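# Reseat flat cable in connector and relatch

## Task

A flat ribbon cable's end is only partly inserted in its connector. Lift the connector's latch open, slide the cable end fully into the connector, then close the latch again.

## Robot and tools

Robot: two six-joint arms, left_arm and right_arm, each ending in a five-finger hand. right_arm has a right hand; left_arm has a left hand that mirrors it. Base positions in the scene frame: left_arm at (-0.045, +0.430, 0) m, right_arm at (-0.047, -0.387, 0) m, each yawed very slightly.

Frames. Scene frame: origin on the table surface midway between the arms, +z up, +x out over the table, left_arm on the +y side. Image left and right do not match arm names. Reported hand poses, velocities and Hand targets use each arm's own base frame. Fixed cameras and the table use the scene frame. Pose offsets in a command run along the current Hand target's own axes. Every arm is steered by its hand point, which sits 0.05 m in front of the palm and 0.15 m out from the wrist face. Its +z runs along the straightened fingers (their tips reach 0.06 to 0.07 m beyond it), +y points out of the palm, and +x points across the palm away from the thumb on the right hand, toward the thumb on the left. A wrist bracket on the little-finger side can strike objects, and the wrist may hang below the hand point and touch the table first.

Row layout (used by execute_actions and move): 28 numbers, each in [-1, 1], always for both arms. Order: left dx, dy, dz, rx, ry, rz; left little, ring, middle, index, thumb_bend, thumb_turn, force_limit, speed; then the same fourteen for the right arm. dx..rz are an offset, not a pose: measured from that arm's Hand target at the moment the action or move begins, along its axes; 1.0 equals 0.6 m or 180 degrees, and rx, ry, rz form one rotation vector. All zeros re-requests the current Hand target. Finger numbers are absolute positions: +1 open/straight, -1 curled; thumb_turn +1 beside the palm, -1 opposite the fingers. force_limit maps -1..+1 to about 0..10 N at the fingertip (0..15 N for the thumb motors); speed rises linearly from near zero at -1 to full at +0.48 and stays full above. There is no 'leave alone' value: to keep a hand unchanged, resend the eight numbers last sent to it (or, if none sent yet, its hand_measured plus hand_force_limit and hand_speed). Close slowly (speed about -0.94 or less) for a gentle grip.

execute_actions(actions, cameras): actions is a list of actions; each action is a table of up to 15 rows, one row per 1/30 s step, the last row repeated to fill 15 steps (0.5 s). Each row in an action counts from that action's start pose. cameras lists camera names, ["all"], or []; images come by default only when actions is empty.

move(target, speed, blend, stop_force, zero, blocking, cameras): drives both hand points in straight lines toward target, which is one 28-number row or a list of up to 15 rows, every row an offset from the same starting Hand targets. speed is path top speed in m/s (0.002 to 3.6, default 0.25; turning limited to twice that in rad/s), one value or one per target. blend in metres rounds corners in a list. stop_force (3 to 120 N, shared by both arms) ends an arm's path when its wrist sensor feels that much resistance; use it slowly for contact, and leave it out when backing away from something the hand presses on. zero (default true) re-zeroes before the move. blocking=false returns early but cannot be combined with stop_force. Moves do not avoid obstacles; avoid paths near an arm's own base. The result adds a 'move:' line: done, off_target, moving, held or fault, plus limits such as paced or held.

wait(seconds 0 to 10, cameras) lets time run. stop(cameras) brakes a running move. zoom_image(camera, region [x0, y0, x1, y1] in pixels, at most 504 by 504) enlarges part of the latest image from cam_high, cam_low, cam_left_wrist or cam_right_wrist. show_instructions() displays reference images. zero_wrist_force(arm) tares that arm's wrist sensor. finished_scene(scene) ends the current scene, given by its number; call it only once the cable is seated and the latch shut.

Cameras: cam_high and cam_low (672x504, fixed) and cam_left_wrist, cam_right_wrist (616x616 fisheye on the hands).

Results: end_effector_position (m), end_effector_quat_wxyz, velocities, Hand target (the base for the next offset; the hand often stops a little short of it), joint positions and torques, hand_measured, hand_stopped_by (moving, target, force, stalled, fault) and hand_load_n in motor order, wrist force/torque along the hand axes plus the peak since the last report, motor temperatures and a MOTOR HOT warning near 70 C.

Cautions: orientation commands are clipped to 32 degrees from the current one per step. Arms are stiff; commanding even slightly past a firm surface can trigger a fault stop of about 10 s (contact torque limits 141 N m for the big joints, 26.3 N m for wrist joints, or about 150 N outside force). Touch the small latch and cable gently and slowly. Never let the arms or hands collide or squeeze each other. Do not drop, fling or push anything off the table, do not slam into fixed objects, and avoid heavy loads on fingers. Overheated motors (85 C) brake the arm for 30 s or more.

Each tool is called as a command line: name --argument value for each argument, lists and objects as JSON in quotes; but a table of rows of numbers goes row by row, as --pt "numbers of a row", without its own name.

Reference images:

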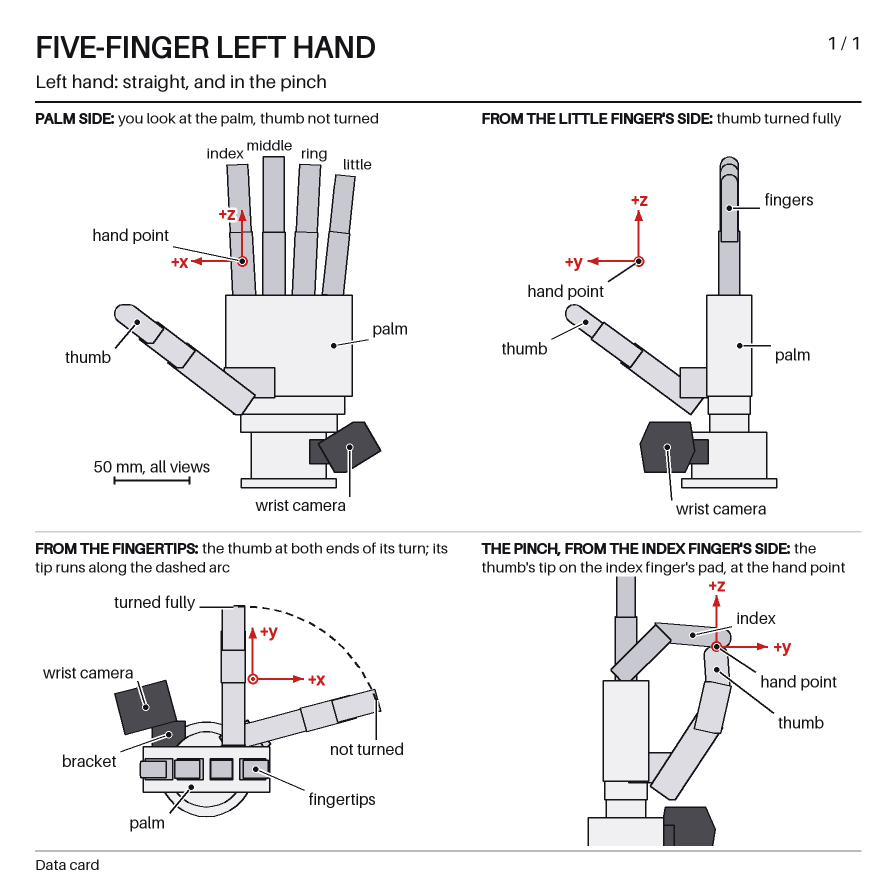

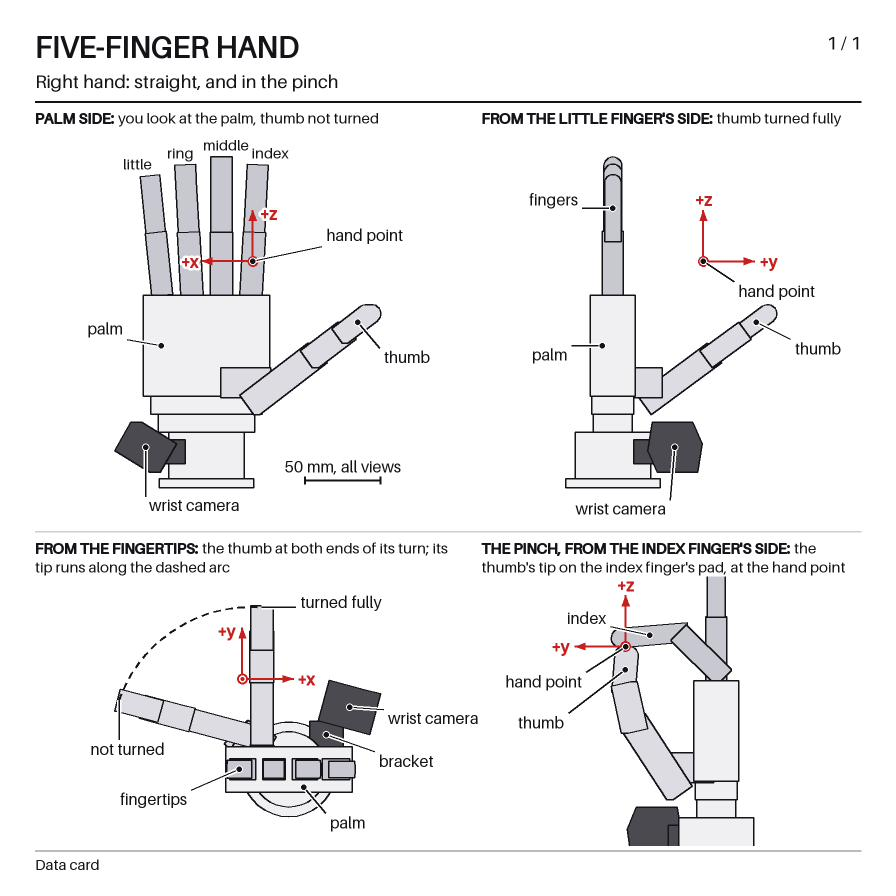

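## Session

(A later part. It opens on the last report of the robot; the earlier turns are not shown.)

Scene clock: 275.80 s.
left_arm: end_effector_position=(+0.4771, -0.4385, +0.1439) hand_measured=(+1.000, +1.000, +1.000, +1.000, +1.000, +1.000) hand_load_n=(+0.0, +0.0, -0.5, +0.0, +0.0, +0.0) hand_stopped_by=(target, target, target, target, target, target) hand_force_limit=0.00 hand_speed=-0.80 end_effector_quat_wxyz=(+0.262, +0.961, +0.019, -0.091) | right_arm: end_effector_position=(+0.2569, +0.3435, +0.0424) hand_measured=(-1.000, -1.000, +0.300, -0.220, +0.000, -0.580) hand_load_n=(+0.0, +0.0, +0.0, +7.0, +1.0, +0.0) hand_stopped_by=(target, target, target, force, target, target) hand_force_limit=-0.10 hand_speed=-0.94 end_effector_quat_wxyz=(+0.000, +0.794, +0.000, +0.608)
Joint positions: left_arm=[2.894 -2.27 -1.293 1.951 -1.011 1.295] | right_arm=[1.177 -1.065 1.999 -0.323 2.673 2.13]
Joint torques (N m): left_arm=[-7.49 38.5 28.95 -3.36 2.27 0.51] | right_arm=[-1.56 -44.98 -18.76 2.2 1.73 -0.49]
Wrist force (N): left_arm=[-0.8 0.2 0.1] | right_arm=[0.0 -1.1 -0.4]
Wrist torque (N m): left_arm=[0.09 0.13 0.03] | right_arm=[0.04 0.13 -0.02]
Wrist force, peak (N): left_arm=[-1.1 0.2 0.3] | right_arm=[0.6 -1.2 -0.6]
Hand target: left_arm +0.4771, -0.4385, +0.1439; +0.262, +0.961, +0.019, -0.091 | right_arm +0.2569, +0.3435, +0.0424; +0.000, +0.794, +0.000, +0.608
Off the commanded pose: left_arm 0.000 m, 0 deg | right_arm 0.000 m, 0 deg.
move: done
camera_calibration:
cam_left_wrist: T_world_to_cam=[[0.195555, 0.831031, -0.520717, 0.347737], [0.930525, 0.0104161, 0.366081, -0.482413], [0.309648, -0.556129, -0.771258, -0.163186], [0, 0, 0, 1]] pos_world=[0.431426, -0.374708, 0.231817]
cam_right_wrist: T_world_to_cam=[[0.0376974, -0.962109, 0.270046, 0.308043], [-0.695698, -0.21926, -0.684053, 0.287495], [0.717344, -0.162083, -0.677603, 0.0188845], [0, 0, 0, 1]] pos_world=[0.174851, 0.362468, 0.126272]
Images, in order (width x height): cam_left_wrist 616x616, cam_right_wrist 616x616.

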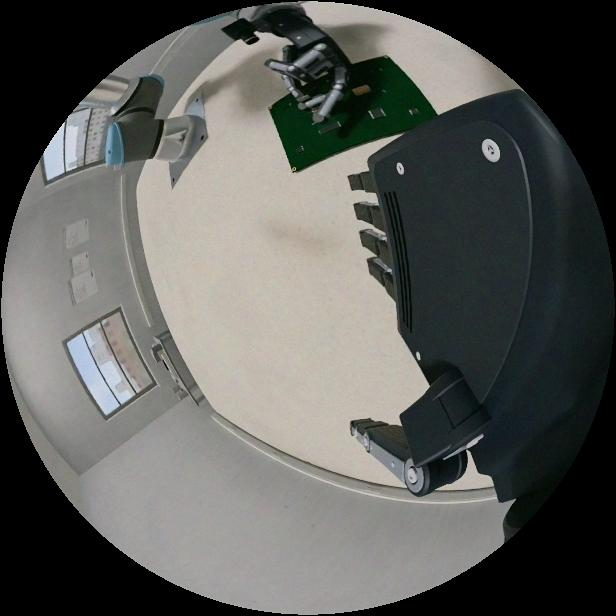

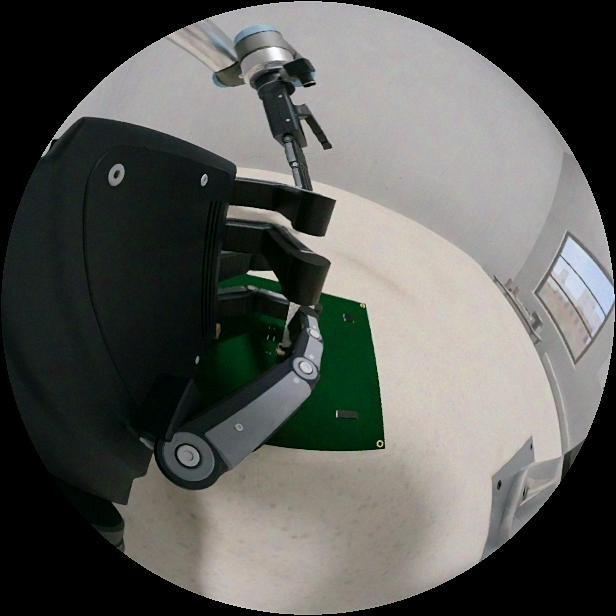

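move --target '[0,0,0,0,0,0,1,1,1,1,1,1,0,-0.8,-0.00805,0,0.00216,0,0,0,-1,-1,0.3,-0.5,0.0,-0.58,-0.1,-0.94]' --speed 0.004 --stop_force 7 --cameras '["cam_left_wrist","cam_right_wrist"]'

zoom_image --camera "cam_right_wrist" --region '[220, 260, 360, 380]'

Scene clock: 282.20 s.
left_arm: end_effector_position=(+0.4771, -0.4385, +0.1439) hand_measured=(+1.000, +1.000, +1.000, +1.000, +1.000, +1.000) hand_load_n=(+0.0, +0.0, +0.0, +0.0, +0.0, -0.5) hand_stopped_by=(target, target, target, target, target, target) hand_force_limit=0.00 hand_speed=-0.80 end_effector_quat_wxyz=(+0.262, +0.961, +0.019, -0.091) | right_arm: end_effector_position=(+0.2569, +0.3435, +0.0374) hand_measured=(-1.000, -1.000, +0.300, -0.220, +0.000, -0.580) hand_load_n=(+0.0, +0.0, +0.0, +6.5, +1.0, -0.5) hand_stopped_by=(target, target, target, force, target, target) hand_force_limit=-0.10 hand_speed=-0.94 end_effector_quat_wxyz=(+0.000, +0.794, +0.000, +0.608)
Joint positions: left_arm=[2.894 -2.27 -1.293 1.951 -1.011 1.295] | right_arm=[1.177 -1.054 2.001 -0.335 2.673 2.13]
Joint torques (N m): left_arm=[-7.86 37.76 28.63 -3.29 2.23 1.23] | right_arm=[-5.1 -36.43 -2.87 2.18 1.61 2.74]
Wrist force (N): left_arm=[-0.9 0.1 0.2] | right_arm=[2.9 0.0 -0.8]
Wrist torque (N m): left_arm=[0.08 0.14 0.01] | right_arm=[0.06 0.10 0.01]
Wrist force, peak (N): left_arm=[-1.1 0.3 -0.1] | right_arm=[3.2 -0.1 -0.8]
Hand target: left_arm +0.4771, -0.4385, +0.1439; +0.262, +0.961, +0.019, -0.091 | right_arm +0.2569, +0.3435, +0.0374; +0.000, +0.794, +0.000, +0.608
Off the commanded pose: left_arm 0.000 m, 0 deg | right_arm 0.000 m, 0 deg.
move: done
camera_calibration:
cam_left_wrist: T_world_to_cam=[[0.195555, 0.831031, -0.520717, 0.347737], [0.930525, 0.0104161, 0.366081, -0.482413], [0.309648, -0.556129, -0.771258, -0.163186], [0, 0, 0, 1]] pos_world=[0.431426, -0.374708, 0.231817]
cam_right_wrist: T_world_to_cam=[[0.0376946, -0.962072, 0.270177, 0.309392], [-0.695709, -0.219349, -0.684014, 0.284035], [0.717334, -0.162181, -0.677591, 0.0154644], [0, 0, 0, 1]] pos_world=[0.174851, 0.362468, 0.121172]
Images, in order (width x height): cam_left_wrist 616x616, cam_right_wrist 616x616.

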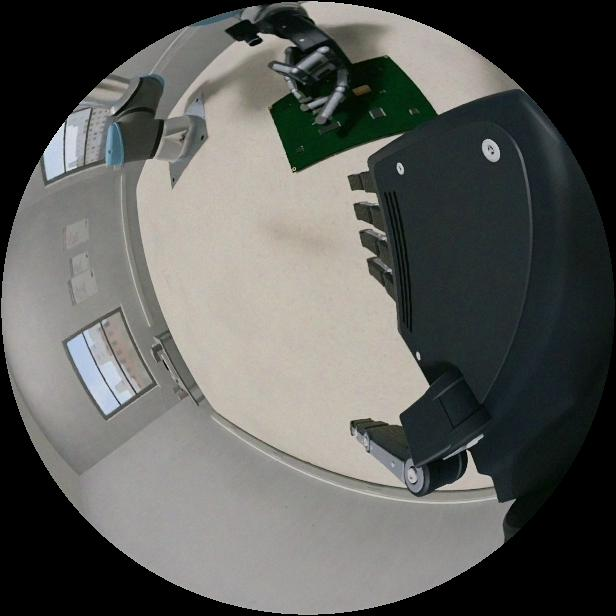

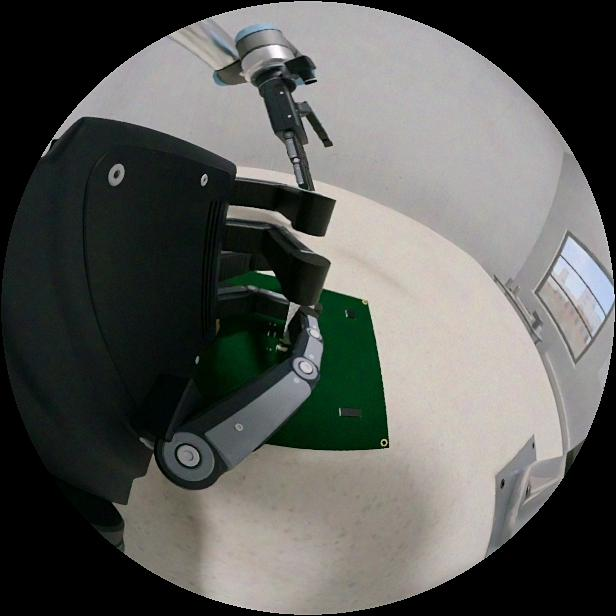

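Scaled by 3.600 from the camera's 616x616 image, which has a finer 880x880 frame.

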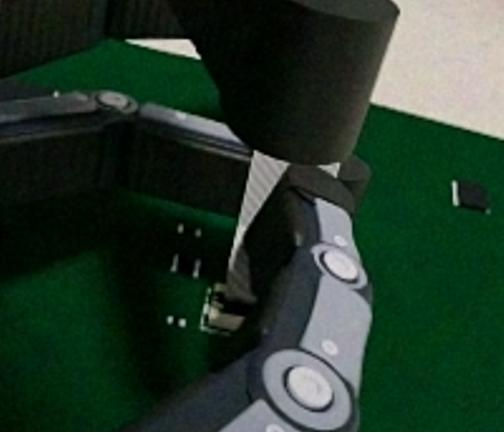

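move --target '[0,0,0,0,0,0,1,1,1,1,1,1,0,-0.8,-0.0048,0,0.0013,0,0,0,-1,-1,0.3,-0.5,0.0,-0.58,-0.1,-0.94]' --speed 0.004 --stop_force 6

Scene clock: 287.23 s.
left_arm: end_effector_position=(+0.4771, -0.4385, +0.1439) hand_measured=(+1.000, +1.000, +1.000, +1.000, +1.000, +1.000) hand_load_n=(+0.0, +0.0, +0.0, +0.0, +0.0, +0.5) hand_stopped_by=(target, target, target, target, target, target) hand_force_limit=0.00 hand_speed=-0.80 end_effector_quat_wxyz=(+0.262, +0.961, +0.019, -0.091) | right_arm: end_effector_position=(+0.2569, +0.3435, +0.0344) hand_measured=(-1.000, -1.000, +0.300, -0.220, +0.000, -0.580) hand_load_n=(+0.0, +0.0, +0.0, +6.5, +1.0, -1.5) hand_stopped_by=(target, target, target, force, target, target) hand_force_limit=-0.10 hand_speed=-0.94 end_effector_quat_wxyz=(+0.000, +0.794, +0.000, +0.608)
Joint positions: left_arm=[2.894 -2.27 -1.293 1.951 -1.011 1.295] | right_arm=[1.177 -1.048 2.002 -0.343 2.673 2.13]
Joint torques (N m): left_arm=[-6.92 38.68 28.74 -3.05 2.01 1.87] | right_arm=[-8.16 -35.82 -1.5 1.98 0.62 1.15]
Wrist force (N): left_arm=[-0.9 0.3 0.0] | right_arm=[4.6 0.0 -1.7]
Wrist torque (N m): left_arm=[0.12 0.14 0.02] | right_arm=[0.06 0.07 0.05]
Wrist force, peak (N): left_arm=[-1.1 0.3 -0.1] | right_arm=[4.8 -0.3 -1.3]
Hand target: left_arm +0.4771, -0.4385, +0.1439; +0.262, +0.961, +0.019, -0.091 | right_arm +0.2569, +0.3435, +0.0344; +0.000, +0.794, +0.000, +0.608
Off the commanded pose: left_arm 0.000 m, 0 deg | right_arm 0.000 m, 0 deg.
move: done

move --target '[0,0,0,0,0,0,1,1,1,1,1,1,0,-0.8,0,0,0,0,0,0,-1,-1,0.3,0.1,0.0,-0.58,-0.1,-0.6]' --speed 0.02

move --target '[0,0,0,0,0,0,1,1,1,1,1,1,0,-0.8,0,0,0,0,0,0,-1,-1,0.3,0.1,0.5,-0.58,-0.1,-0.3]' --speed 0.02

move --target '[0,0,0,0,0,0,1,1,1,1,1,1,0,-0.8,0.0129,0,-0.0035,0,0,0,-1,-1,0.3,0.1,0.5,-1,-0.1,-0.3]' --speed 0.05 --cameras '["cam_left_wrist","cam_right_wrist"]'

zoom_image --camera "cam_right_wrist" --region '[260, 290, 340, 360]'

zoom_image --camera "cam_left_wrist" --region '[270, 50, 360, 130]'

Scene clock: 295.63 s.
left_arm: end_effector_position=(+0.4771, -0.4385, +0.1439) hand_measured=(+1.000, +1.000, +1.000, +1.000, +1.000, +1.000) hand_load_n=(+0.0, +0.0, +0.0, +0.0, +0.0, +0.0) hand_stopped_by=(target, target, target, target, target, target) hand_force_limit=0.00 hand_speed=-0.80 end_effector_quat_wxyz=(+0.262, +0.961, +0.019, -0.091) | right_arm: end_effector_position=(+0.2569, +0.3435, +0.0344) hand_measured=(-1.000, -1.000, +0.300, +0.100, +0.000, -0.580) hand_load_n=(+0.0, +0.0, +0.0, +0.0, +1.0, -2.5) hand_stopped_by=(target, target, target, target, target, target) hand_force_limit=-0.10 hand_speed=-0.60 end_effector_quat_wxyz=(+0.000, +0.794, +0.000, +0.608)
Joint positions: left_arm=[2.894 -2.27 -1.293 1.951 -1.011 1.295] | right_arm=[1.177 -1.048 2.002 -0.343 2.673 2.13]
Joint torques (N m): left_arm=[-6.58 38.86 29.06 -3.12 2.13 2.97] | right_arm=[-8.84 -43.96 -13.91 1.97 -0.27 -2.41]
Wrist force (N): left_arm=[-1.0 0.2 0.2] | right_arm=[3.6 0.3 -1.3]
Wrist torque (N m): left_arm=[0.09 0.17 0.01] | right_arm=[0.07 0.09 0.04]
Wrist force, peak (N): left_arm=[-1.2 0.4 0.1] | right_arm=[4.9 -0.2 -1.8]
Hand target: left_arm +0.4771, -0.4385, +0.1439; +0.262, +0.961, +0.019, -0.091 | right_arm +0.2569, +0.3435, +0.0344; +0.000, +0.794, +0.000, +0.608
Off the commanded pose: left_arm 0.000 m, 0 deg | right_arm 0.000 m, 0 deg.
move: done

Scene clock: 296.40 s.
left_arm: end_effector_position=(+0.4771, -0.4385, +0.1439) hand_measured=(+1.000, +1.000, +1.000, +1.000, +1.000, +1.000) hand_load_n=(+0.0, +0.0, +0.0, +0.0, +0.0, +0.0) hand_stopped_by=(target, target, target, target, target, target) hand_force_limit=0.00 hand_speed=-0.80 end_effector_quat_wxyz=(+0.262, +0.961, +0.019, -0.091) | right_arm: end_effector_position=(+0.2569, +0.3435, +0.0344) hand_measured=(-1.000, -1.000, +0.300, +0.100, +0.500, -0.580) hand_load_n=(+0.0, +0.0, +0.0, +0.0, +0.0, +0.5) hand_stopped_by=(target, target, target, target, target, target) hand_force_limit=-0.10 hand_speed=-0.30 end_effector_quat_wxyz=(+0.000, +0.794, +0.000, +0.608)
Joint positions: left_arm=[2.894 -2.27 -1.293 1.951 -1.011 1.295] | right_arm=[1.177 -1.048 2.002 -0.343 2.673 2.13]
Joint torques (N m): left_arm=[-7.49 38.81 28.25 -3.12 2.1 3.03] | right_arm=[-9.17 -45.05 -14.99 2.04 -0.28 -2.44]
Wrist force (N): left_arm=[-0.8 0.4 0.1] | right_arm=[0.4 -1.2 -0.2]
Wrist torque (N m): left_arm=[0.12 0.13 0.02] | right_arm=[0.00 0.11 0.03]
Wrist force, peak (N): left_arm=[-1.0 0.1 0.0] | right_arm=[3.9 0.2 -1.1]
Hand target: left_arm +0.4771, -0.4385, +0.1439; +0.262, +0.961, +0.019, -0.091 | right_arm +0.2569, +0.3435, +0.0344; +0.000, +0.794, +0.000, +0.608
Off the commanded pose: left_arm 0.000 m, 0 deg | right_arm 0.000 m, 0 deg.
move: done

Scene clock: 297.10 s.
left_arm: end_effector_position=(+0.4771, -0.4385, +0.1439) hand_measured=(+1.000, +1.000, +1.000, +1.000, +1.000, +1.000) hand_load_n=(+0.0, +0.0, +0.0, +0.0, +0.0, +0.0) hand_stopped_by=(target, target, target, target, target, target) hand_force_limit=0.00 hand_speed=-0.80 end_effector_quat_wxyz=(+0.262, +0.961, +0.019, -0.091) | right_arm: end_effector_position=(+0.2569, +0.3435, +0.0426) hand_measured=(-1.000, -1.000, +0.300, +0.100, +0.500, -1.000) hand_load_n=(+0.0, +0.0, +0.0, +0.0, +0.0, +0.0) hand_stopped_by=(target, target, target, target, target, target) hand_force_limit=-0.10 hand_speed=-0.30 end_effector_quat_wxyz=(+0.000, +0.794, +0.000, +0.608)
Joint positions: left_arm=[2.894 -2.27 -1.293 1.951 -1.011 1.295] | right_arm=[1.177 -1.065 1.999 -0.323 2.673 2.13]
Joint torques (N m): left_arm=[-7.16 38.33 29.2 -2.94 2.25 2.95] | right_arm=[-1.03 -20.04 -16.11 -0.44 1.6 0.39]
Wrist force (N): left_arm=[-1.0 0.1 0.1] | right_arm=[0.2 -1.1 -0.7]
Wrist torque (N m): left_arm=[0.07 0.15 0.02] | right_arm=[0.03 0.15 0.02]
Wrist force, peak (N): left_arm=[-1.1 0.2 0.1] | right_arm=[0.5 -1.1 -0.7]
Hand target: left_arm +0.4771, -0.4385, +0.1439; +0.262, +0.961, +0.019, -0.091 | right_arm +0.2569, +0.3435, +0.0424; +0.000, +0.794, +0.000, +0.608
Off the commanded pose: left_arm 0.000 m, 0 deg | right_arm 0.000 m, 0 deg.
move: done
camera_calibration:
cam_left_wrist: T_world_to_cam=[[0.195555, 0.831031, -0.520717, 0.347737], [0.930525, 0.0104161, 0.366081, -0.482413], [0.309648, -0.556129, -0.771258, -0.163186], [0, 0, 0, 1]] pos_world=[0.431426, -0.374708, 0.231817]
cam_right_wrist: T_world_to_cam=[[0.0376794, -0.962115, 0.270028, 0.307997], [-0.6957, -0.219234, -0.68406, 0.287624], [0.717344, -0.162083, -0.677604, 0.0190201], [0, 0, 0, 1]] pos_world=[0.174851, 0.362468, 0.126472]
Images, in order (width x height): cam_left_wrist 616x616, cam_right_wrist 616x616.

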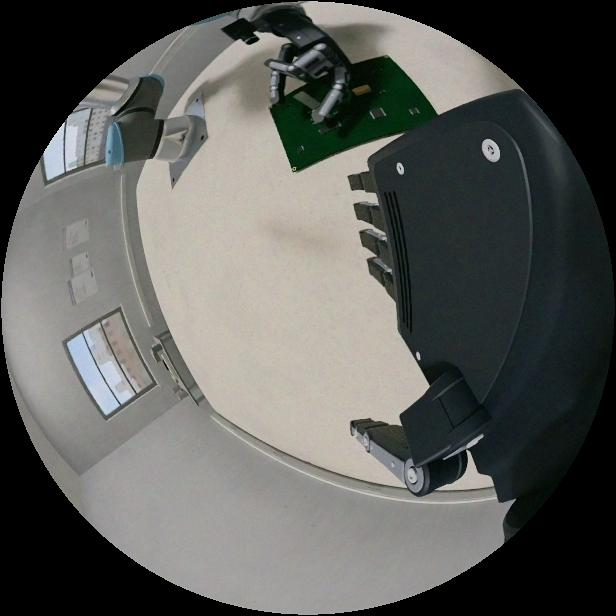

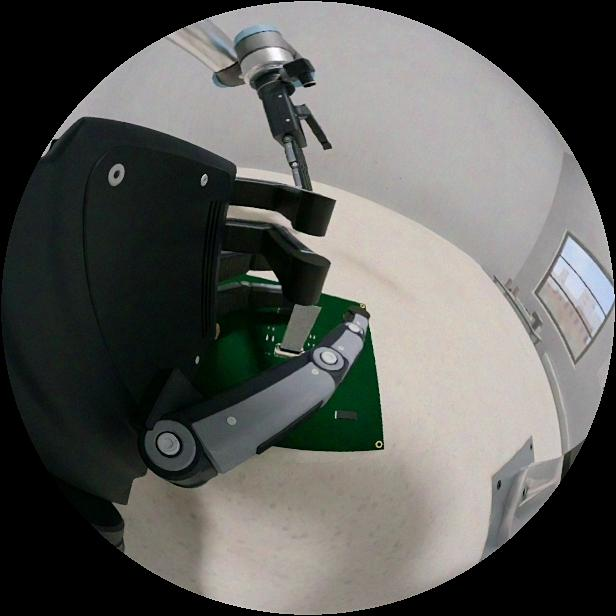

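Scaled by 6.300 from the camera's 616x616 image, which has a finer 880x880 frame.

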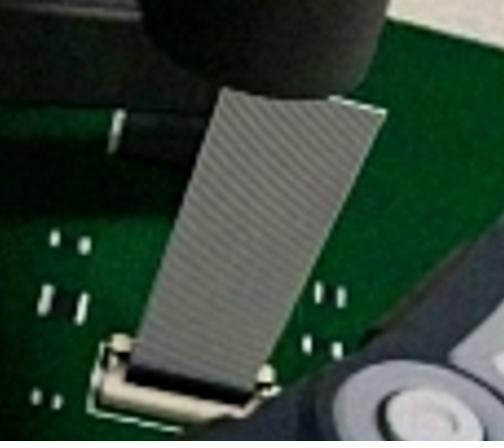

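Scaled by 5.600 from the camera's 616x616 image, which has a finer 880x880 frame.

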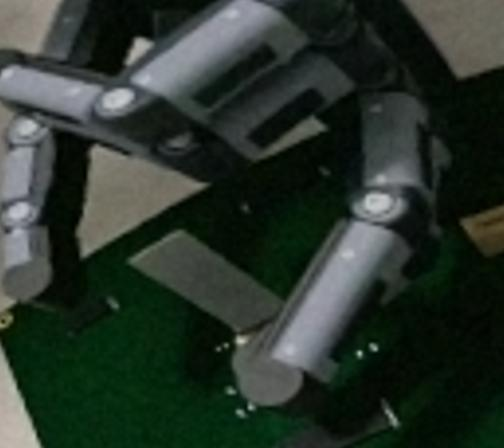

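zoom_image --camera "cam_right_wrist" --region '[270, 320, 315, 360]'

Scaled by 11.200 from the camera's 616x616 image, which has a finer 880x880 frame.

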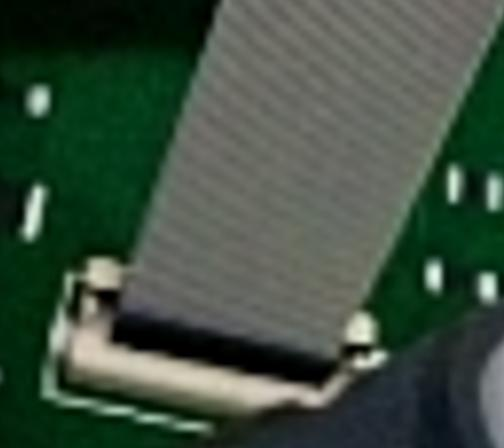

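move --target '[0,0,0,0,0,0,1,1,1,1,1,1,0,-0.8,0,0,0,0,0,0,-1,-1,0.3,0.1,0.5,-0.58,-0.1,-0.3]' --speed 0.05

move --target '[0,0,0,0,0,0,1,1,1,1,1,1,0,-0.8,0,0,0,0,0,0,-1,-1,0.3,0.1,0.0,-0.58,-0.1,-0.3]' --speed 0.05

move --target '[0,0,0,0,0,0,1,1,1,1,1,1,0,-0.8,0,0,0,0,0,0,-1,-1,0.3,-0.5,0.0,-0.58,-0.1,-0.93]' --speed 0.05

move --target '[0,0,0,0,0,0,1,1,1,1,1,1,0,-0.8,-0.0032,0,0.00086,0,0,0,-1,-1,0.3,-0.5,0.0,-0.58,-0.1,-0.93]' --speed 0.004 --stop_force 6

Scene clock: 331.33 s.
left_arm: end_effector_position=(+0.4771, -0.4385, +0.1439) hand_measured=(+1.000, +1.000, +1.000, +1.000, +1.000, +1.000) hand_load_n=(+0.0, +0.0, +0.0, +0.0, -0.5, +0.0) hand_stopped_by=(target, target, target, target, target, target) hand_force_limit=0.00 hand_speed=-0.80 end_effector_quat_wxyz=(+0.262, +0.961, +0.019, -0.091) | right_arm: end_effector_position=(+0.2569, +0.3435, +0.0424) hand_measured=(-1.000, -1.000, +0.300, +0.100, +0.500, -0.580) hand_load_n=(+0.0, +0.0, +0.0, +0.0, +0.0, +0.0) hand_stopped_by=(target, target, target, target, target, target) hand_force_limit=-0.10 hand_speed=-0.30 end_effector_quat_wxyz=(+0.000, +0.794, +0.000, +0.608)
Joint positions: left_arm=[2.894 -2.27 -1.293 1.951 -1.011 1.295] | right_arm=[1.177 -1.065 1.999 -0.323 2.673 2.13]
Joint torques (N m): left_arm=[-7.86 38.98 28.94 -3 2.07 3.08] | right_arm=[7.87 -19.95 -3.84 -0.47 1.63 3.05]
Wrist force (N): left_arm=[-0.8 0.2 0.1] | right_arm=[0.5 -1.0 -0.6]
Wrist torque (N m): left_arm=[0.09 0.13 0.02] | right_arm=[0.03 0.11 0.03]
Wrist force, peak (N): left_arm=[-1.1 0.3 0.2] | right_arm=[0.6 -1.2 -0.6]
Hand target: left_arm +0.4771, -0.4385, +0.1439; +0.262, +0.961, +0.019, -0.091 | right_arm +0.2569, +0.3435, +0.0424; +0.000, +0.794, +0.000, +0.608
Off the commanded pose: left_arm 0.000 m, 0 deg | right_arm 0.000 m, 0 deg.
move: done

Scene clock: 332.10 s.
left_arm: end_effector_position=(+0.4771, -0.4385, +0.1439) hand_measured=(+1.000, +1.000, +1.000, +1.000, +1.000, +1.000) hand_load_n=(+0.0, +0.0, +0.0, +0.0, +0.0, +0.0) hand_stopped_by=(target, target, target, target, target, target) hand_force_limit=0.00 hand_speed=-0.80 end_effector_quat_wxyz=(+0.262, +0.961, +0.019, -0.091) | right_arm: end_effector_position=(+0.2569, +0.3435, +0.0424) hand_measured=(-1.000, -1.000, +0.300, +0.100, +0.000, -0.580) hand_load_n=(+0.0, +0.0, +0.0, +0.0, +0.0, +0.5) hand_stopped_by=(target, target, target, target, target, target) hand_force_limit=-0.10 hand_speed=-0.30 end_effector_quat_wxyz=(+0.000, +0.794, +0.000, +0.608)
Joint positions: left_arm=[2.894 -2.27 -1.293 1.951 -1.011 1.295] | right_arm=[1.177 -1.065 1.999 -0.323 2.673 2.13]
Joint torques (N m): left_arm=[-7.21 38.52 28.59 -2.8 2.12 2.94] | right_arm=[8.2 -20.68 -4.84 -0.48 1.56 2.6]
Wrist force (N): left_arm=[-0.9 0.1 0.0] | right_arm=[0.5 -0.9 -0.7]
Wrist torque (N m): left_arm=[0.09 0.14 0.02] | right_arm=[0.05 0.11 0.04]
Wrist force, peak (N): left_arm=[-1.0 0.2 0.3] | right_arm=[0.4 -1.1 -0.7]
Hand target: left_arm +0.4771, -0.4385, +0.1439; +0.262, +0.961, +0.019, -0.091 | right_arm +0.2569, +0.3435, +0.0424; +0.000, +0.794, +0.000, +0.608
Off the commanded pose: left_arm 0.000 m, 0 deg | right_arm 0.000 m, 0 deg.
move: done

Scene clock: 334.00 s.
left_arm: end_effector_position=(+0.4771, -0.4385, +0.1439) hand_measured=(+1.000, +1.000, +1.000, +1.000, +1.000, +1.000) hand_load_n=(+0.0, +0.0, +0.0, +0.0, +0.0, +0.0) hand_stopped_by=(target, target, target, target, target, target) hand_force_limit=0.00 hand_speed=-0.80 end_effector_quat_wxyz=(+0.262, +0.961, +0.019, -0.091) | right_arm: end_effector_position=(+0.2569, +0.3435, +0.0424) hand_measured=(-1.000, -1.000, +0.300, -0.220, +0.000, -0.580) hand_load_n=(+0.0, +0.5, +0.0, +6.5, +0.5, +0.0) hand_stopped_by=(target, target, target, force, target, target) hand_force_limit=-0.10 hand_speed=-0.93 end_effector_quat_wxyz=(+0.000, +0.794, +0.000, +0.608)
Joint positions: left_arm=[2.894 -2.27 -1.293 1.951 -1.011 1.295] | right_arm=[1.177 -1.065 1.999 -0.323 2.673 2.13]
Joint torques (N m): left_arm=[-7.5 38.53 29.25 -2.87 2.02 2.98] | right_arm=[7.56 -20.88 -4.13 -0.36 1.64 2.19]
Wrist force (N): left_arm=[-0.7 0.2 0.1] | right_arm=[0.4 -1.1 -0.3]
Wrist torque (N m): left_arm=[0.09 0.11 0.03] | right_arm=[0.03 0.12 0.03]
Wrist force, peak (N): left_arm=[-1.1 0.3 0.2] | right_arm=[0.3 -1.3 -0.7]
Hand target: left_arm +0.4771, -0.4385, +0.1439; +0.262, +0.961, +0.019, -0.091 | right_arm +0.2569, +0.3435, +0.0424; +0.000, +0.794, +0.000, +0.608
Off the commanded pose: left_arm 0.000 m, 0 deg | right_arm 0.000 m, 0 deg.
move: done

Scene clock: 335.07 s.
left_arm: end_effector_position=(+0.4771, -0.4385, +0.1439) hand_measured=(+1.000, +1.000, +1.000, +1.000, +1.000, +1.000) hand_load_n=(+0.0, +0.0, +0.0, +0.0, +0.0, +0.0) hand_stopped_by=(target, target, target, target, target, target) hand_force_limit=0.00 hand_speed=-0.80 end_effector_quat_wxyz=(+0.262, +0.961, +0.019, -0.091) | right_arm: end_effector_position=(+0.2569, +0.3435, +0.0404) hand_measured=(-1.000, -1.000, +0.300, -0.220, +0.000, -0.580) hand_load_n=(+0.0, +0.0, +0.0, +6.0, +1.0, -0.5) hand_stopped_by=(target, target, target, force, target, target) hand_force_limit=-0.10 hand_speed=-0.93 end_effector_quat_wxyz=(+0.000, +0.794, +0.000, +0.608)
Joint positions: left_arm=[2.894 -2.27 -1.293 1.951 -1.011 1.295] | right_arm=[1.177 -1.06 2 -0.328 2.673 2.13]
Joint torques (N m): left_arm=[-6.91 39.66 29.52 -2.93 2.11 2.99] | right_arm=[7.46 -37.65 -2.3 2.26 1.56 2.28]
Wrist force (N): left_arm=[-0.8 0.2 0.1] | right_arm=[2.4 -0.2 -0.9]
Wrist torque (N m): left_arm=[0.09 0.12 0.03] | right_arm=[0.08 0.12 0.04]
Wrist force, peak (N): left_arm=[-1.1 0.1 0.2] | right_arm=[3.3 -0.2 -0.8]
Hand target: left_arm +0.4771, -0.4385, +0.1439; +0.262, +0.961, +0.019, -0.091 | right_arm +0.2569, +0.3435, +0.0405; +0.000, +0.794, +0.000, +0.608
Off the commanded pose: left_arm 0.000 m, 0 deg | right_arm 0.000 m, 0 deg.
move: done

move --target '[0,0,0,0,0,0,1,1,1,1,1,1,0,-0.8,0,0,0,0,0,0,-1,-1,0.3,-0.6,0.0,-0.58,0.6,-0.9]' --speed 0.05

move --target '[0,0,0,0,0,0,1,1,1,1,1,1,0,-0.8,-0.0048,0,0.0013,0,0,0,-1,-1,0.3,-0.6,0.0,-0.58,0.6,-0.9]' --speed 0.004 --stop_force 8 --cameras '["cam_left_wrist","cam_right_wrist"]'

zoom_image --camera "cam_right_wrist" --region '[260, 290, 340, 360]'

zoom_image --camera "cam_left_wrist" --region '[270, 50, 360, 130]'

Scene clock: 345.33 s.
left_arm: end_effector_position=(+0.4771, -0.4385, +0.1439) hand_measured=(+1.000, +1.000, +1.000, +1.000, +1.000, +1.000) hand_load_n=(+0.0, +0.0, +0.0, +0.0, +0.0, +0.0) hand_stopped_by=(target, target, target, target, target, target) hand_force_limit=0.00 hand_speed=-0.80 end_effector_quat_wxyz=(+0.262, +0.961, +0.019, -0.091) | right_arm: end_effector_position=(+0.2569, +0.3435, +0.0405) hand_measured=(-1.000, -1.000, +0.300, -0.226, +0.000, -0.580) hand_load_n=(+0.0, +0.0, +0.0, +10.5, +1.0, -0.5) hand_stopped_by=(target, target, target, force, target, target) hand_force_limit=0.60 hand_speed=-0.90 end_effector_quat_wxyz=(+0.000, +0.794, +0.000, +0.608)
Joint positions: left_arm=[2.894 -2.27 -1.293 1.951 -1.011 1.295] | right_arm=[1.177 -1.061 2 -0.328 2.673 2.13]
Joint torques (N m): left_arm=[-6.87 39.18 29.46 -2.91 1.92 2.94] | right_arm=[6.69 -45.64 -14.84 2.1 1.59 -1.19]
Wrist force (N): left_arm=[-0.7 0.2 0.0] | right_arm=[2.8 -0.6 -0.7]
Wrist torque (N m): left_arm=[0.10 0.11 0.04] | right_arm=[0.03 0.06 0.06]
Wrist force, peak (N): left_arm=[-1.1 0.4 0.3] | right_arm=[3.0 -0.4 -0.9]
Hand target: left_arm +0.4771, -0.4385, +0.1439; +0.262, +0.961, +0.019, -0.091 | right_arm +0.2569, +0.3435, +0.0405; +0.000, +0.794, +0.000, +0.608
Off the commanded pose: left_arm 0.000 m, 0 deg | right_arm 0.000 m, 0 deg.
move: done

Scene clock: 346.67 s.
left_arm: end_effector_position=(+0.4771, -0.4385, +0.1439) hand_measured=(+1.000, +1.000, +1.000, +1.000, +1.000, +1.000) hand_load_n=(+0.0, +0.0, +0.0, +0.0, +0.0, +0.0) hand_stopped_by=(target, target, target, target, target, target) hand_force_limit=0.00 hand_speed=-0.80 end_effector_quat_wxyz=(+0.262, +0.961, +0.019, -0.091) | right_arm: end_effector_position=(+0.2569, +0.3435, +0.0374) hand_measured=(-1.000, -1.000, +0.300, -0.226, +0.000, -0.580) hand_load_n=(+0.0, +0.0, +0.0, +10.5, +1.0, -0.5) hand_stopped_by=(target, target, target, force, target, target) hand_force_limit=0.60 hand_speed=-0.90 end_effector_quat_wxyz=(+0.000, +0.794, +0.000, +0.608)
Joint positions: left_arm=[2.894 -2.27 -1.293 1.951 -1.011 1.295] | right_arm=[1.177 -1.054 2.001 -0.335 2.673 2.13]
Joint torques (N m): left_arm=[-7.13 39.83 28.23 -2.83 2.16 2.96] | right_arm=[3.8 -36.46 -2.29 2.41 0.65 -2.42]
Wrist force (N): left_arm=[-0.8 0.2 -0.1] | right_arm=[2.7 -0.5 -0.8]
Wrist torque (N m): left_arm=[0.10 0.13 0.02] | right_arm=[0.03 0.13 0.04]
Wrist force, peak (N): left_arm=[-1.1 0.1 0.2] | right_arm=[3.1 -0.5 -1.1]
Hand target: left_arm +0.4771, -0.4385, +0.1439; +0.262, +0.961, +0.019, -0.091 | right_arm +0.2569, +0.3435, +0.0375; +0.000, +0.794, +0.000, +0.608
Off the commanded pose: left_arm 0.000 m, 0 deg | right_arm 0.000 m, 0 deg.
move: done
camera_calibration:
cam_left_wrist: T_world_to_cam=[[0.195555, 0.831031, -0.520717, 0.347737], [0.930525, 0.0104161, 0.366081, -0.482413], [0.309648, -0.556129, -0.771258, -0.163186], [0, 0, 0, 1]] pos_world=[0.431426, -0.374708, 0.231817]
cam_right_wrist: T_world_to_cam=[[0.037628, -0.962094, 0.270111, 0.309392], [-0.695714, -0.219256, -0.684039, 0.284074], [0.717333, -0.162181, -0.677592, 0.0155324], [0, 0, 0, 1]] pos_world=[0.174851, 0.362468, 0.121272]
Images, in order (width x height): cam_left_wrist 616x616, cam_right_wrist 616x616.

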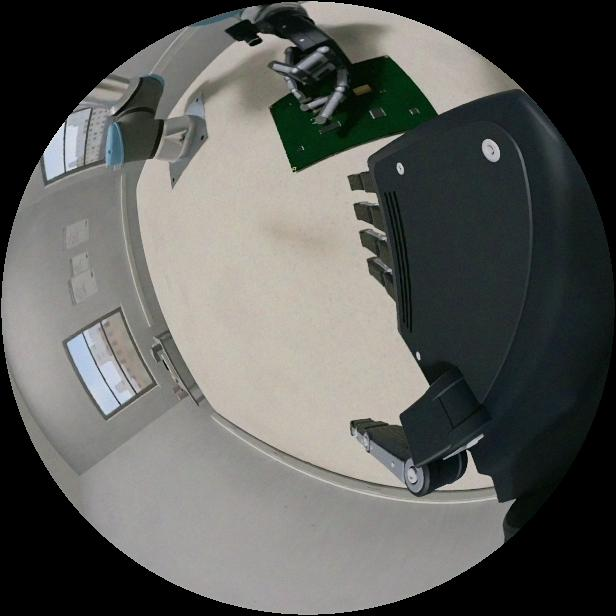

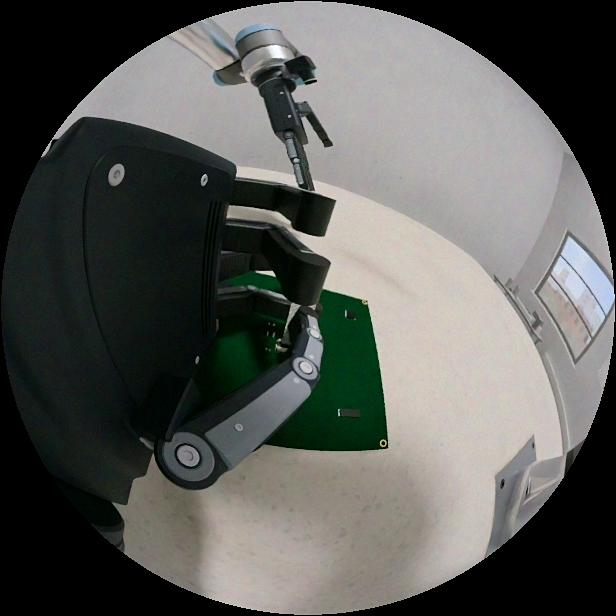

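Scaled by 6.300 from the camera's 616x616 image, which has a finer 880x880 frame.

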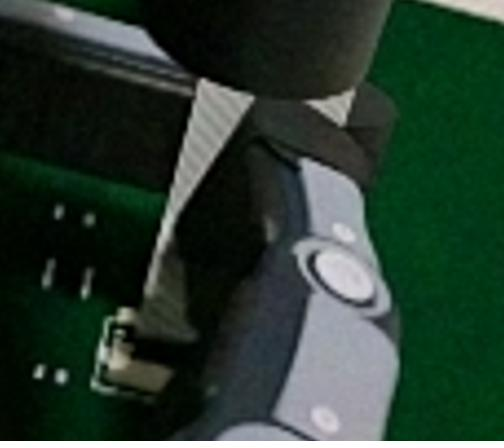

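Scaled by 5.600 from the camera's 616x616 image, which has a finer 880x880 frame.

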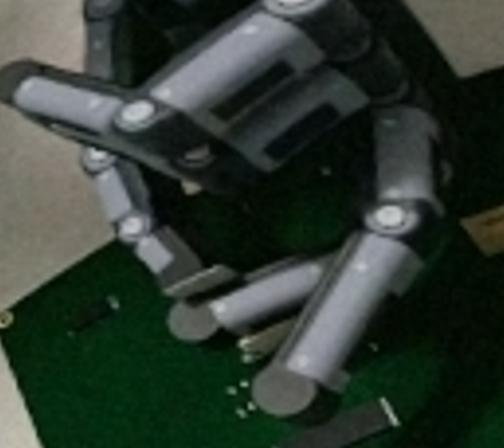

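move --target '[0,0,0,0,0,0,1,1,1,1,1,1,0,-0.8,0,0,0,0,0,0,-1,-1,0.3,0.1,0.0,-0.58,0.0,-0.6]' --speed 0.02

move --target '[0,0,0,0,0,0,1,1,1,1,1,1,0,-0.8,0,0,0,0,0,0,-1,-1,0.3,0.1,0.5,-0.58,0.0,-0.2]' --speed 0.02

move --target '[0,0,0,0,0,0,1,1,1,1,1,1,0,-0.8,0.0081,0,-0.0022,0,0,0,-1,-1,0.3,0.1,0.5,-1,0.0,-0.2]' --speed 0.05 --cameras '["cam_left_wrist","cam_right_wrist"]'

zoom_image --camera "cam_right_wrist" --region '[260, 290, 340, 360]'

zoom_image --camera "cam_right_wrist" --region '[270, 325, 310, 360]'

zoom_image --camera "cam_left_wrist" --region '[270, 50, 360, 130]'

Scene clock: 359.60 s.
left_arm: end_effector_position=(+0.4771, -0.4385, +0.1439) hand_measured=(+1.000, +1.000, +1.000, +1.000, +1.000, +1.000) hand_load_n=(+0.0, +0.0, +0.0, +0.0, +0.0, +0.0) hand_stopped_by=(target, target, target, target, target, target) hand_force_limit=0.00 hand_speed=-0.80 end_effector_quat_wxyz=(+0.262, +0.961, +0.019, -0.091) | right_arm: end_effector_position=(+0.2569, +0.3435, +0.0375) hand_measured=(-1.000, -1.000, +0.300, +0.100, +0.000, -0.580) hand_load_n=(+0.0, +0.0, +0.0, +0.0, +0.0, +0.0) hand_stopped_by=(target, target, target, target, target, target) hand_force_limit=0.00 hand_speed=-0.60 end_effector_quat_wxyz=(+0.000, +0.794, +0.000, +0.608)
Joint positions: left_arm=[2.894 -2.27 -1.293 1.951 -1.011 1.295] | right_arm=[1.177 -1.054 2.001 -0.335 2.673 2.13]
Joint torques (N m): left_arm=[-7.09 39.53 29.36 -2.56 2 3.01] | right_arm=[-7.98 -46.2 -14.99 2.08 -0.21 -2.3]
Wrist force (N): left_arm=[-1.0 0.2 0.2] | right_arm=[0.8 -1.1 -0.6]
Wrist torque (N m): left_arm=[0.08 0.16 0.02] | right_arm=[0.02 0.07 0.04]
Wrist force, peak (N): left_arm=[-1.2 0.1 0.2] | right_arm=[3.3 -0.8 -1.1]
Hand target: left_arm +0.4771, -0.4385, +0.1439; +0.262, +0.961, +0.019, -0.091 | right_arm +0.2569, +0.3435, +0.0375; +0.000, +0.794, +0.000, +0.608
Off the commanded pose: left_arm 0.000 m, 0 deg | right_arm 0.000 m, 0 deg.
move: done

Scene clock: 360.33 s.
left_arm: end_effector_position=(+0.4771, -0.4385, +0.1439) hand_measured=(+1.000, +1.000, +1.000, +1.000, +1.000, +1.000) hand_load_n=(+0.0, +0.0, +0.5, +0.0, +0.0, +0.0) hand_stopped_by=(target, target, target, target, target, target) hand_force_limit=0.00 hand_speed=-0.80 end_effector_quat_wxyz=(+0.262, +0.961, +0.019, -0.091) | right_arm: end_effector_position=(+0.2569, +0.3435, +0.0375) hand_measured=(-1.000, -1.000, +0.300, +0.100, +0.500, -0.580) hand_load_n=(+0.0, +0.0, +0.0, +0.0, +0.0, +0.0) hand_stopped_by=(target, target, target, target, target, target) hand_force_limit=0.00 hand_speed=-0.20 end_effector_quat_wxyz=(+0.000, +0.794, +0.000, +0.608)
Joint positions: left_arm=[2.894 -2.27 -1.293 1.951 -1.011 1.295] | right_arm=[1.177 -1.054 2.001 -0.335 2.673 2.13]
Joint torques (N m): left_arm=[-6.4 40.21 29.28 -2.61 1.94 3.02] | right_arm=[-8.86 -45.79 -16.46 1.9 -0.09 -2.27]
Wrist force (N): left_arm=[-0.9 0.2 0.2] | right_arm=[0.4 -0.9 -0.4]
Wrist torque (N m): left_arm=[0.09 0.15 0.02] | right_arm=[0.03 0.11 0.03]
Wrist force, peak (N): left_arm=[-1.0 0.0 0.4] | right_arm=[0.6 -1.1 -0.7]
Hand target: left_arm +0.4771, -0.4385, +0.1439; +0.262, +0.961, +0.019, -0.091 | right_arm +0.2569, +0.3435, +0.0375; +0.000, +0.794, +0.000, +0.608
Off the commanded pose: left_arm 0.000 m, 0 deg | right_arm 0.000 m, 0 deg.
move: done

Scene clock: 361.03 s.
left_arm: end_effector_position=(+0.4771, -0.4385, +0.1439) hand_measured=(+1.000, +1.000, +1.000, +1.000, +1.000, +1.000) hand_load_n=(+0.0, +0.0, +0.0, +0.0, +0.0, +0.0) hand_stopped_by=(target, target, target, target, target, target) hand_force_limit=0.00 hand_speed=-0.80 end_effector_quat_wxyz=(+0.262, +0.961, +0.019, -0.091) | right_arm: end_effector_position=(+0.2569, +0.3435, +0.0426) hand_measured=(-1.000, -1.000, +0.300, +0.100, +0.500, -1.000) hand_load_n=(+0.0, +0.0, +0.0, +0.0, +0.0, +0.0) hand_stopped_by=(target, target, target, target, target, target) hand_force_limit=0.00 hand_speed=-0.20 end_effector_quat_wxyz=(+0.000, +0.794, +0.000, +0.608)
Joint positions: left_arm=[2.894 -2.27 -1.293 1.951 -1.011 1.295] | right_arm=[1.177 -1.065 1.999 -0.322 2.673 2.13]
Joint torques (N m): left_arm=[-7.12 40.07 29.08 -2.57 1.9 3] | right_arm=[-3 -25.14 -17.97 -0.58 0.95 -0.71]
Wrist force (N): left_arm=[-0.8 0.1 0.2] | right_arm=[0.5 -1.0 -0.4]
Wrist torque (N m): left_arm=[0.07 0.13 0.03] | right_arm=[0.02 0.10 0.03]
Wrist force, peak (N): left_arm=[-1.1 0.2 0.2] | right_arm=[0.6 -1.2 -0.6]
Hand target: left_arm +0.4771, -0.4385, +0.1439; +0.262, +0.961, +0.019, -0.091 | right_arm +0.2569, +0.3435, +0.0425; +0.000, +0.794, +0.000, +0.608
Off the commanded pose: left_arm 0.000 m, 0 deg | right_arm 0.000 m, 0 deg.
move: done
camera_calibration:
cam_left_wrist: T_world_to_cam=[[0.195555, 0.831031, -0.520717, 0.347737], [0.930525, 0.0104161, 0.366081, -0.482413], [0.309648, -0.556129, -0.771258, -0.163186], [0, 0, 0, 1]] pos_world=[0.431426, -0.374708, 0.231817]
cam_right_wrist: T_world_to_cam=[[0.0376974, -0.962109, 0.270046, 0.307989], [-0.695698, -0.21926, -0.684053, 0.287632], [0.717344, -0.162083, -0.677603, 0.01902], [0, 0, 0, 1]] pos_world=[0.174851, 0.362468, 0.126472]
Images, in order (width x height): cam_left_wrist 616x616, cam_right_wrist 616x616.

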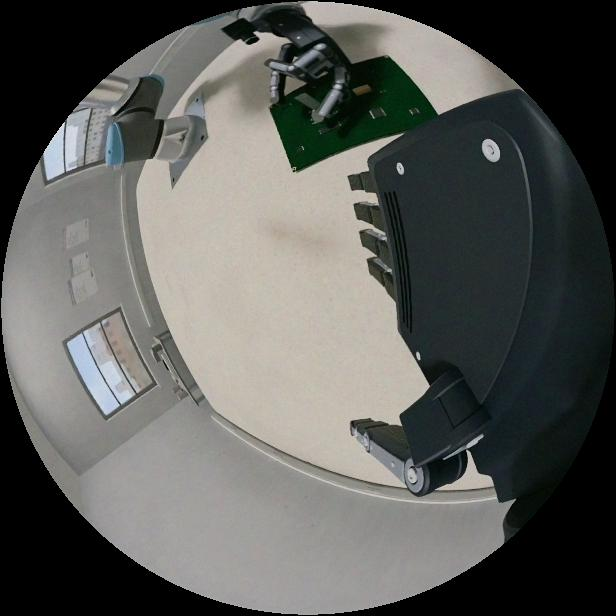

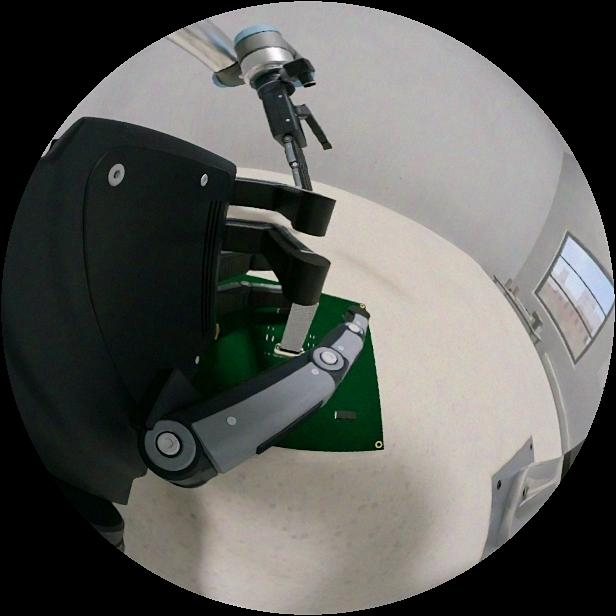

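Scaled by 6.300 from the camera's 616x616 image, which has a finer 880x880 frame.

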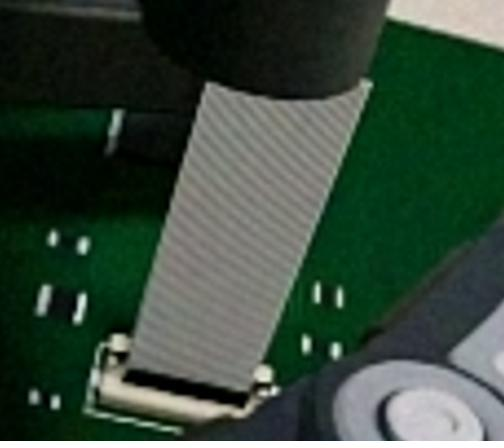

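Scaled by 12.600 from the camera's 616x616 image, which has a finer 880x880 frame.

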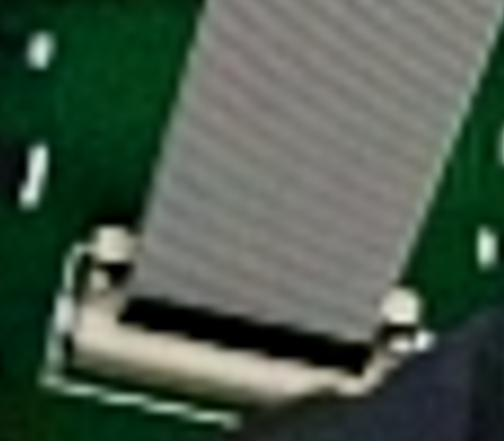

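Scaled by 5.600 from the camera's 616x616 image, which has a finer 880x880 frame.

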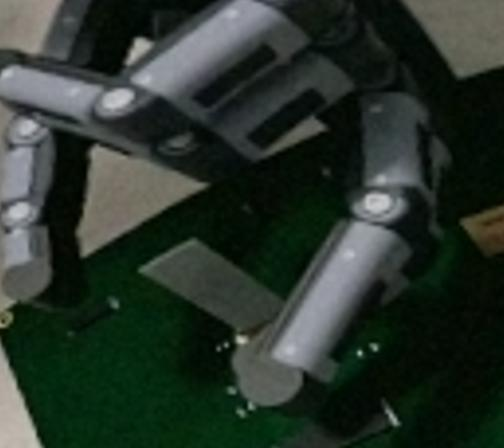

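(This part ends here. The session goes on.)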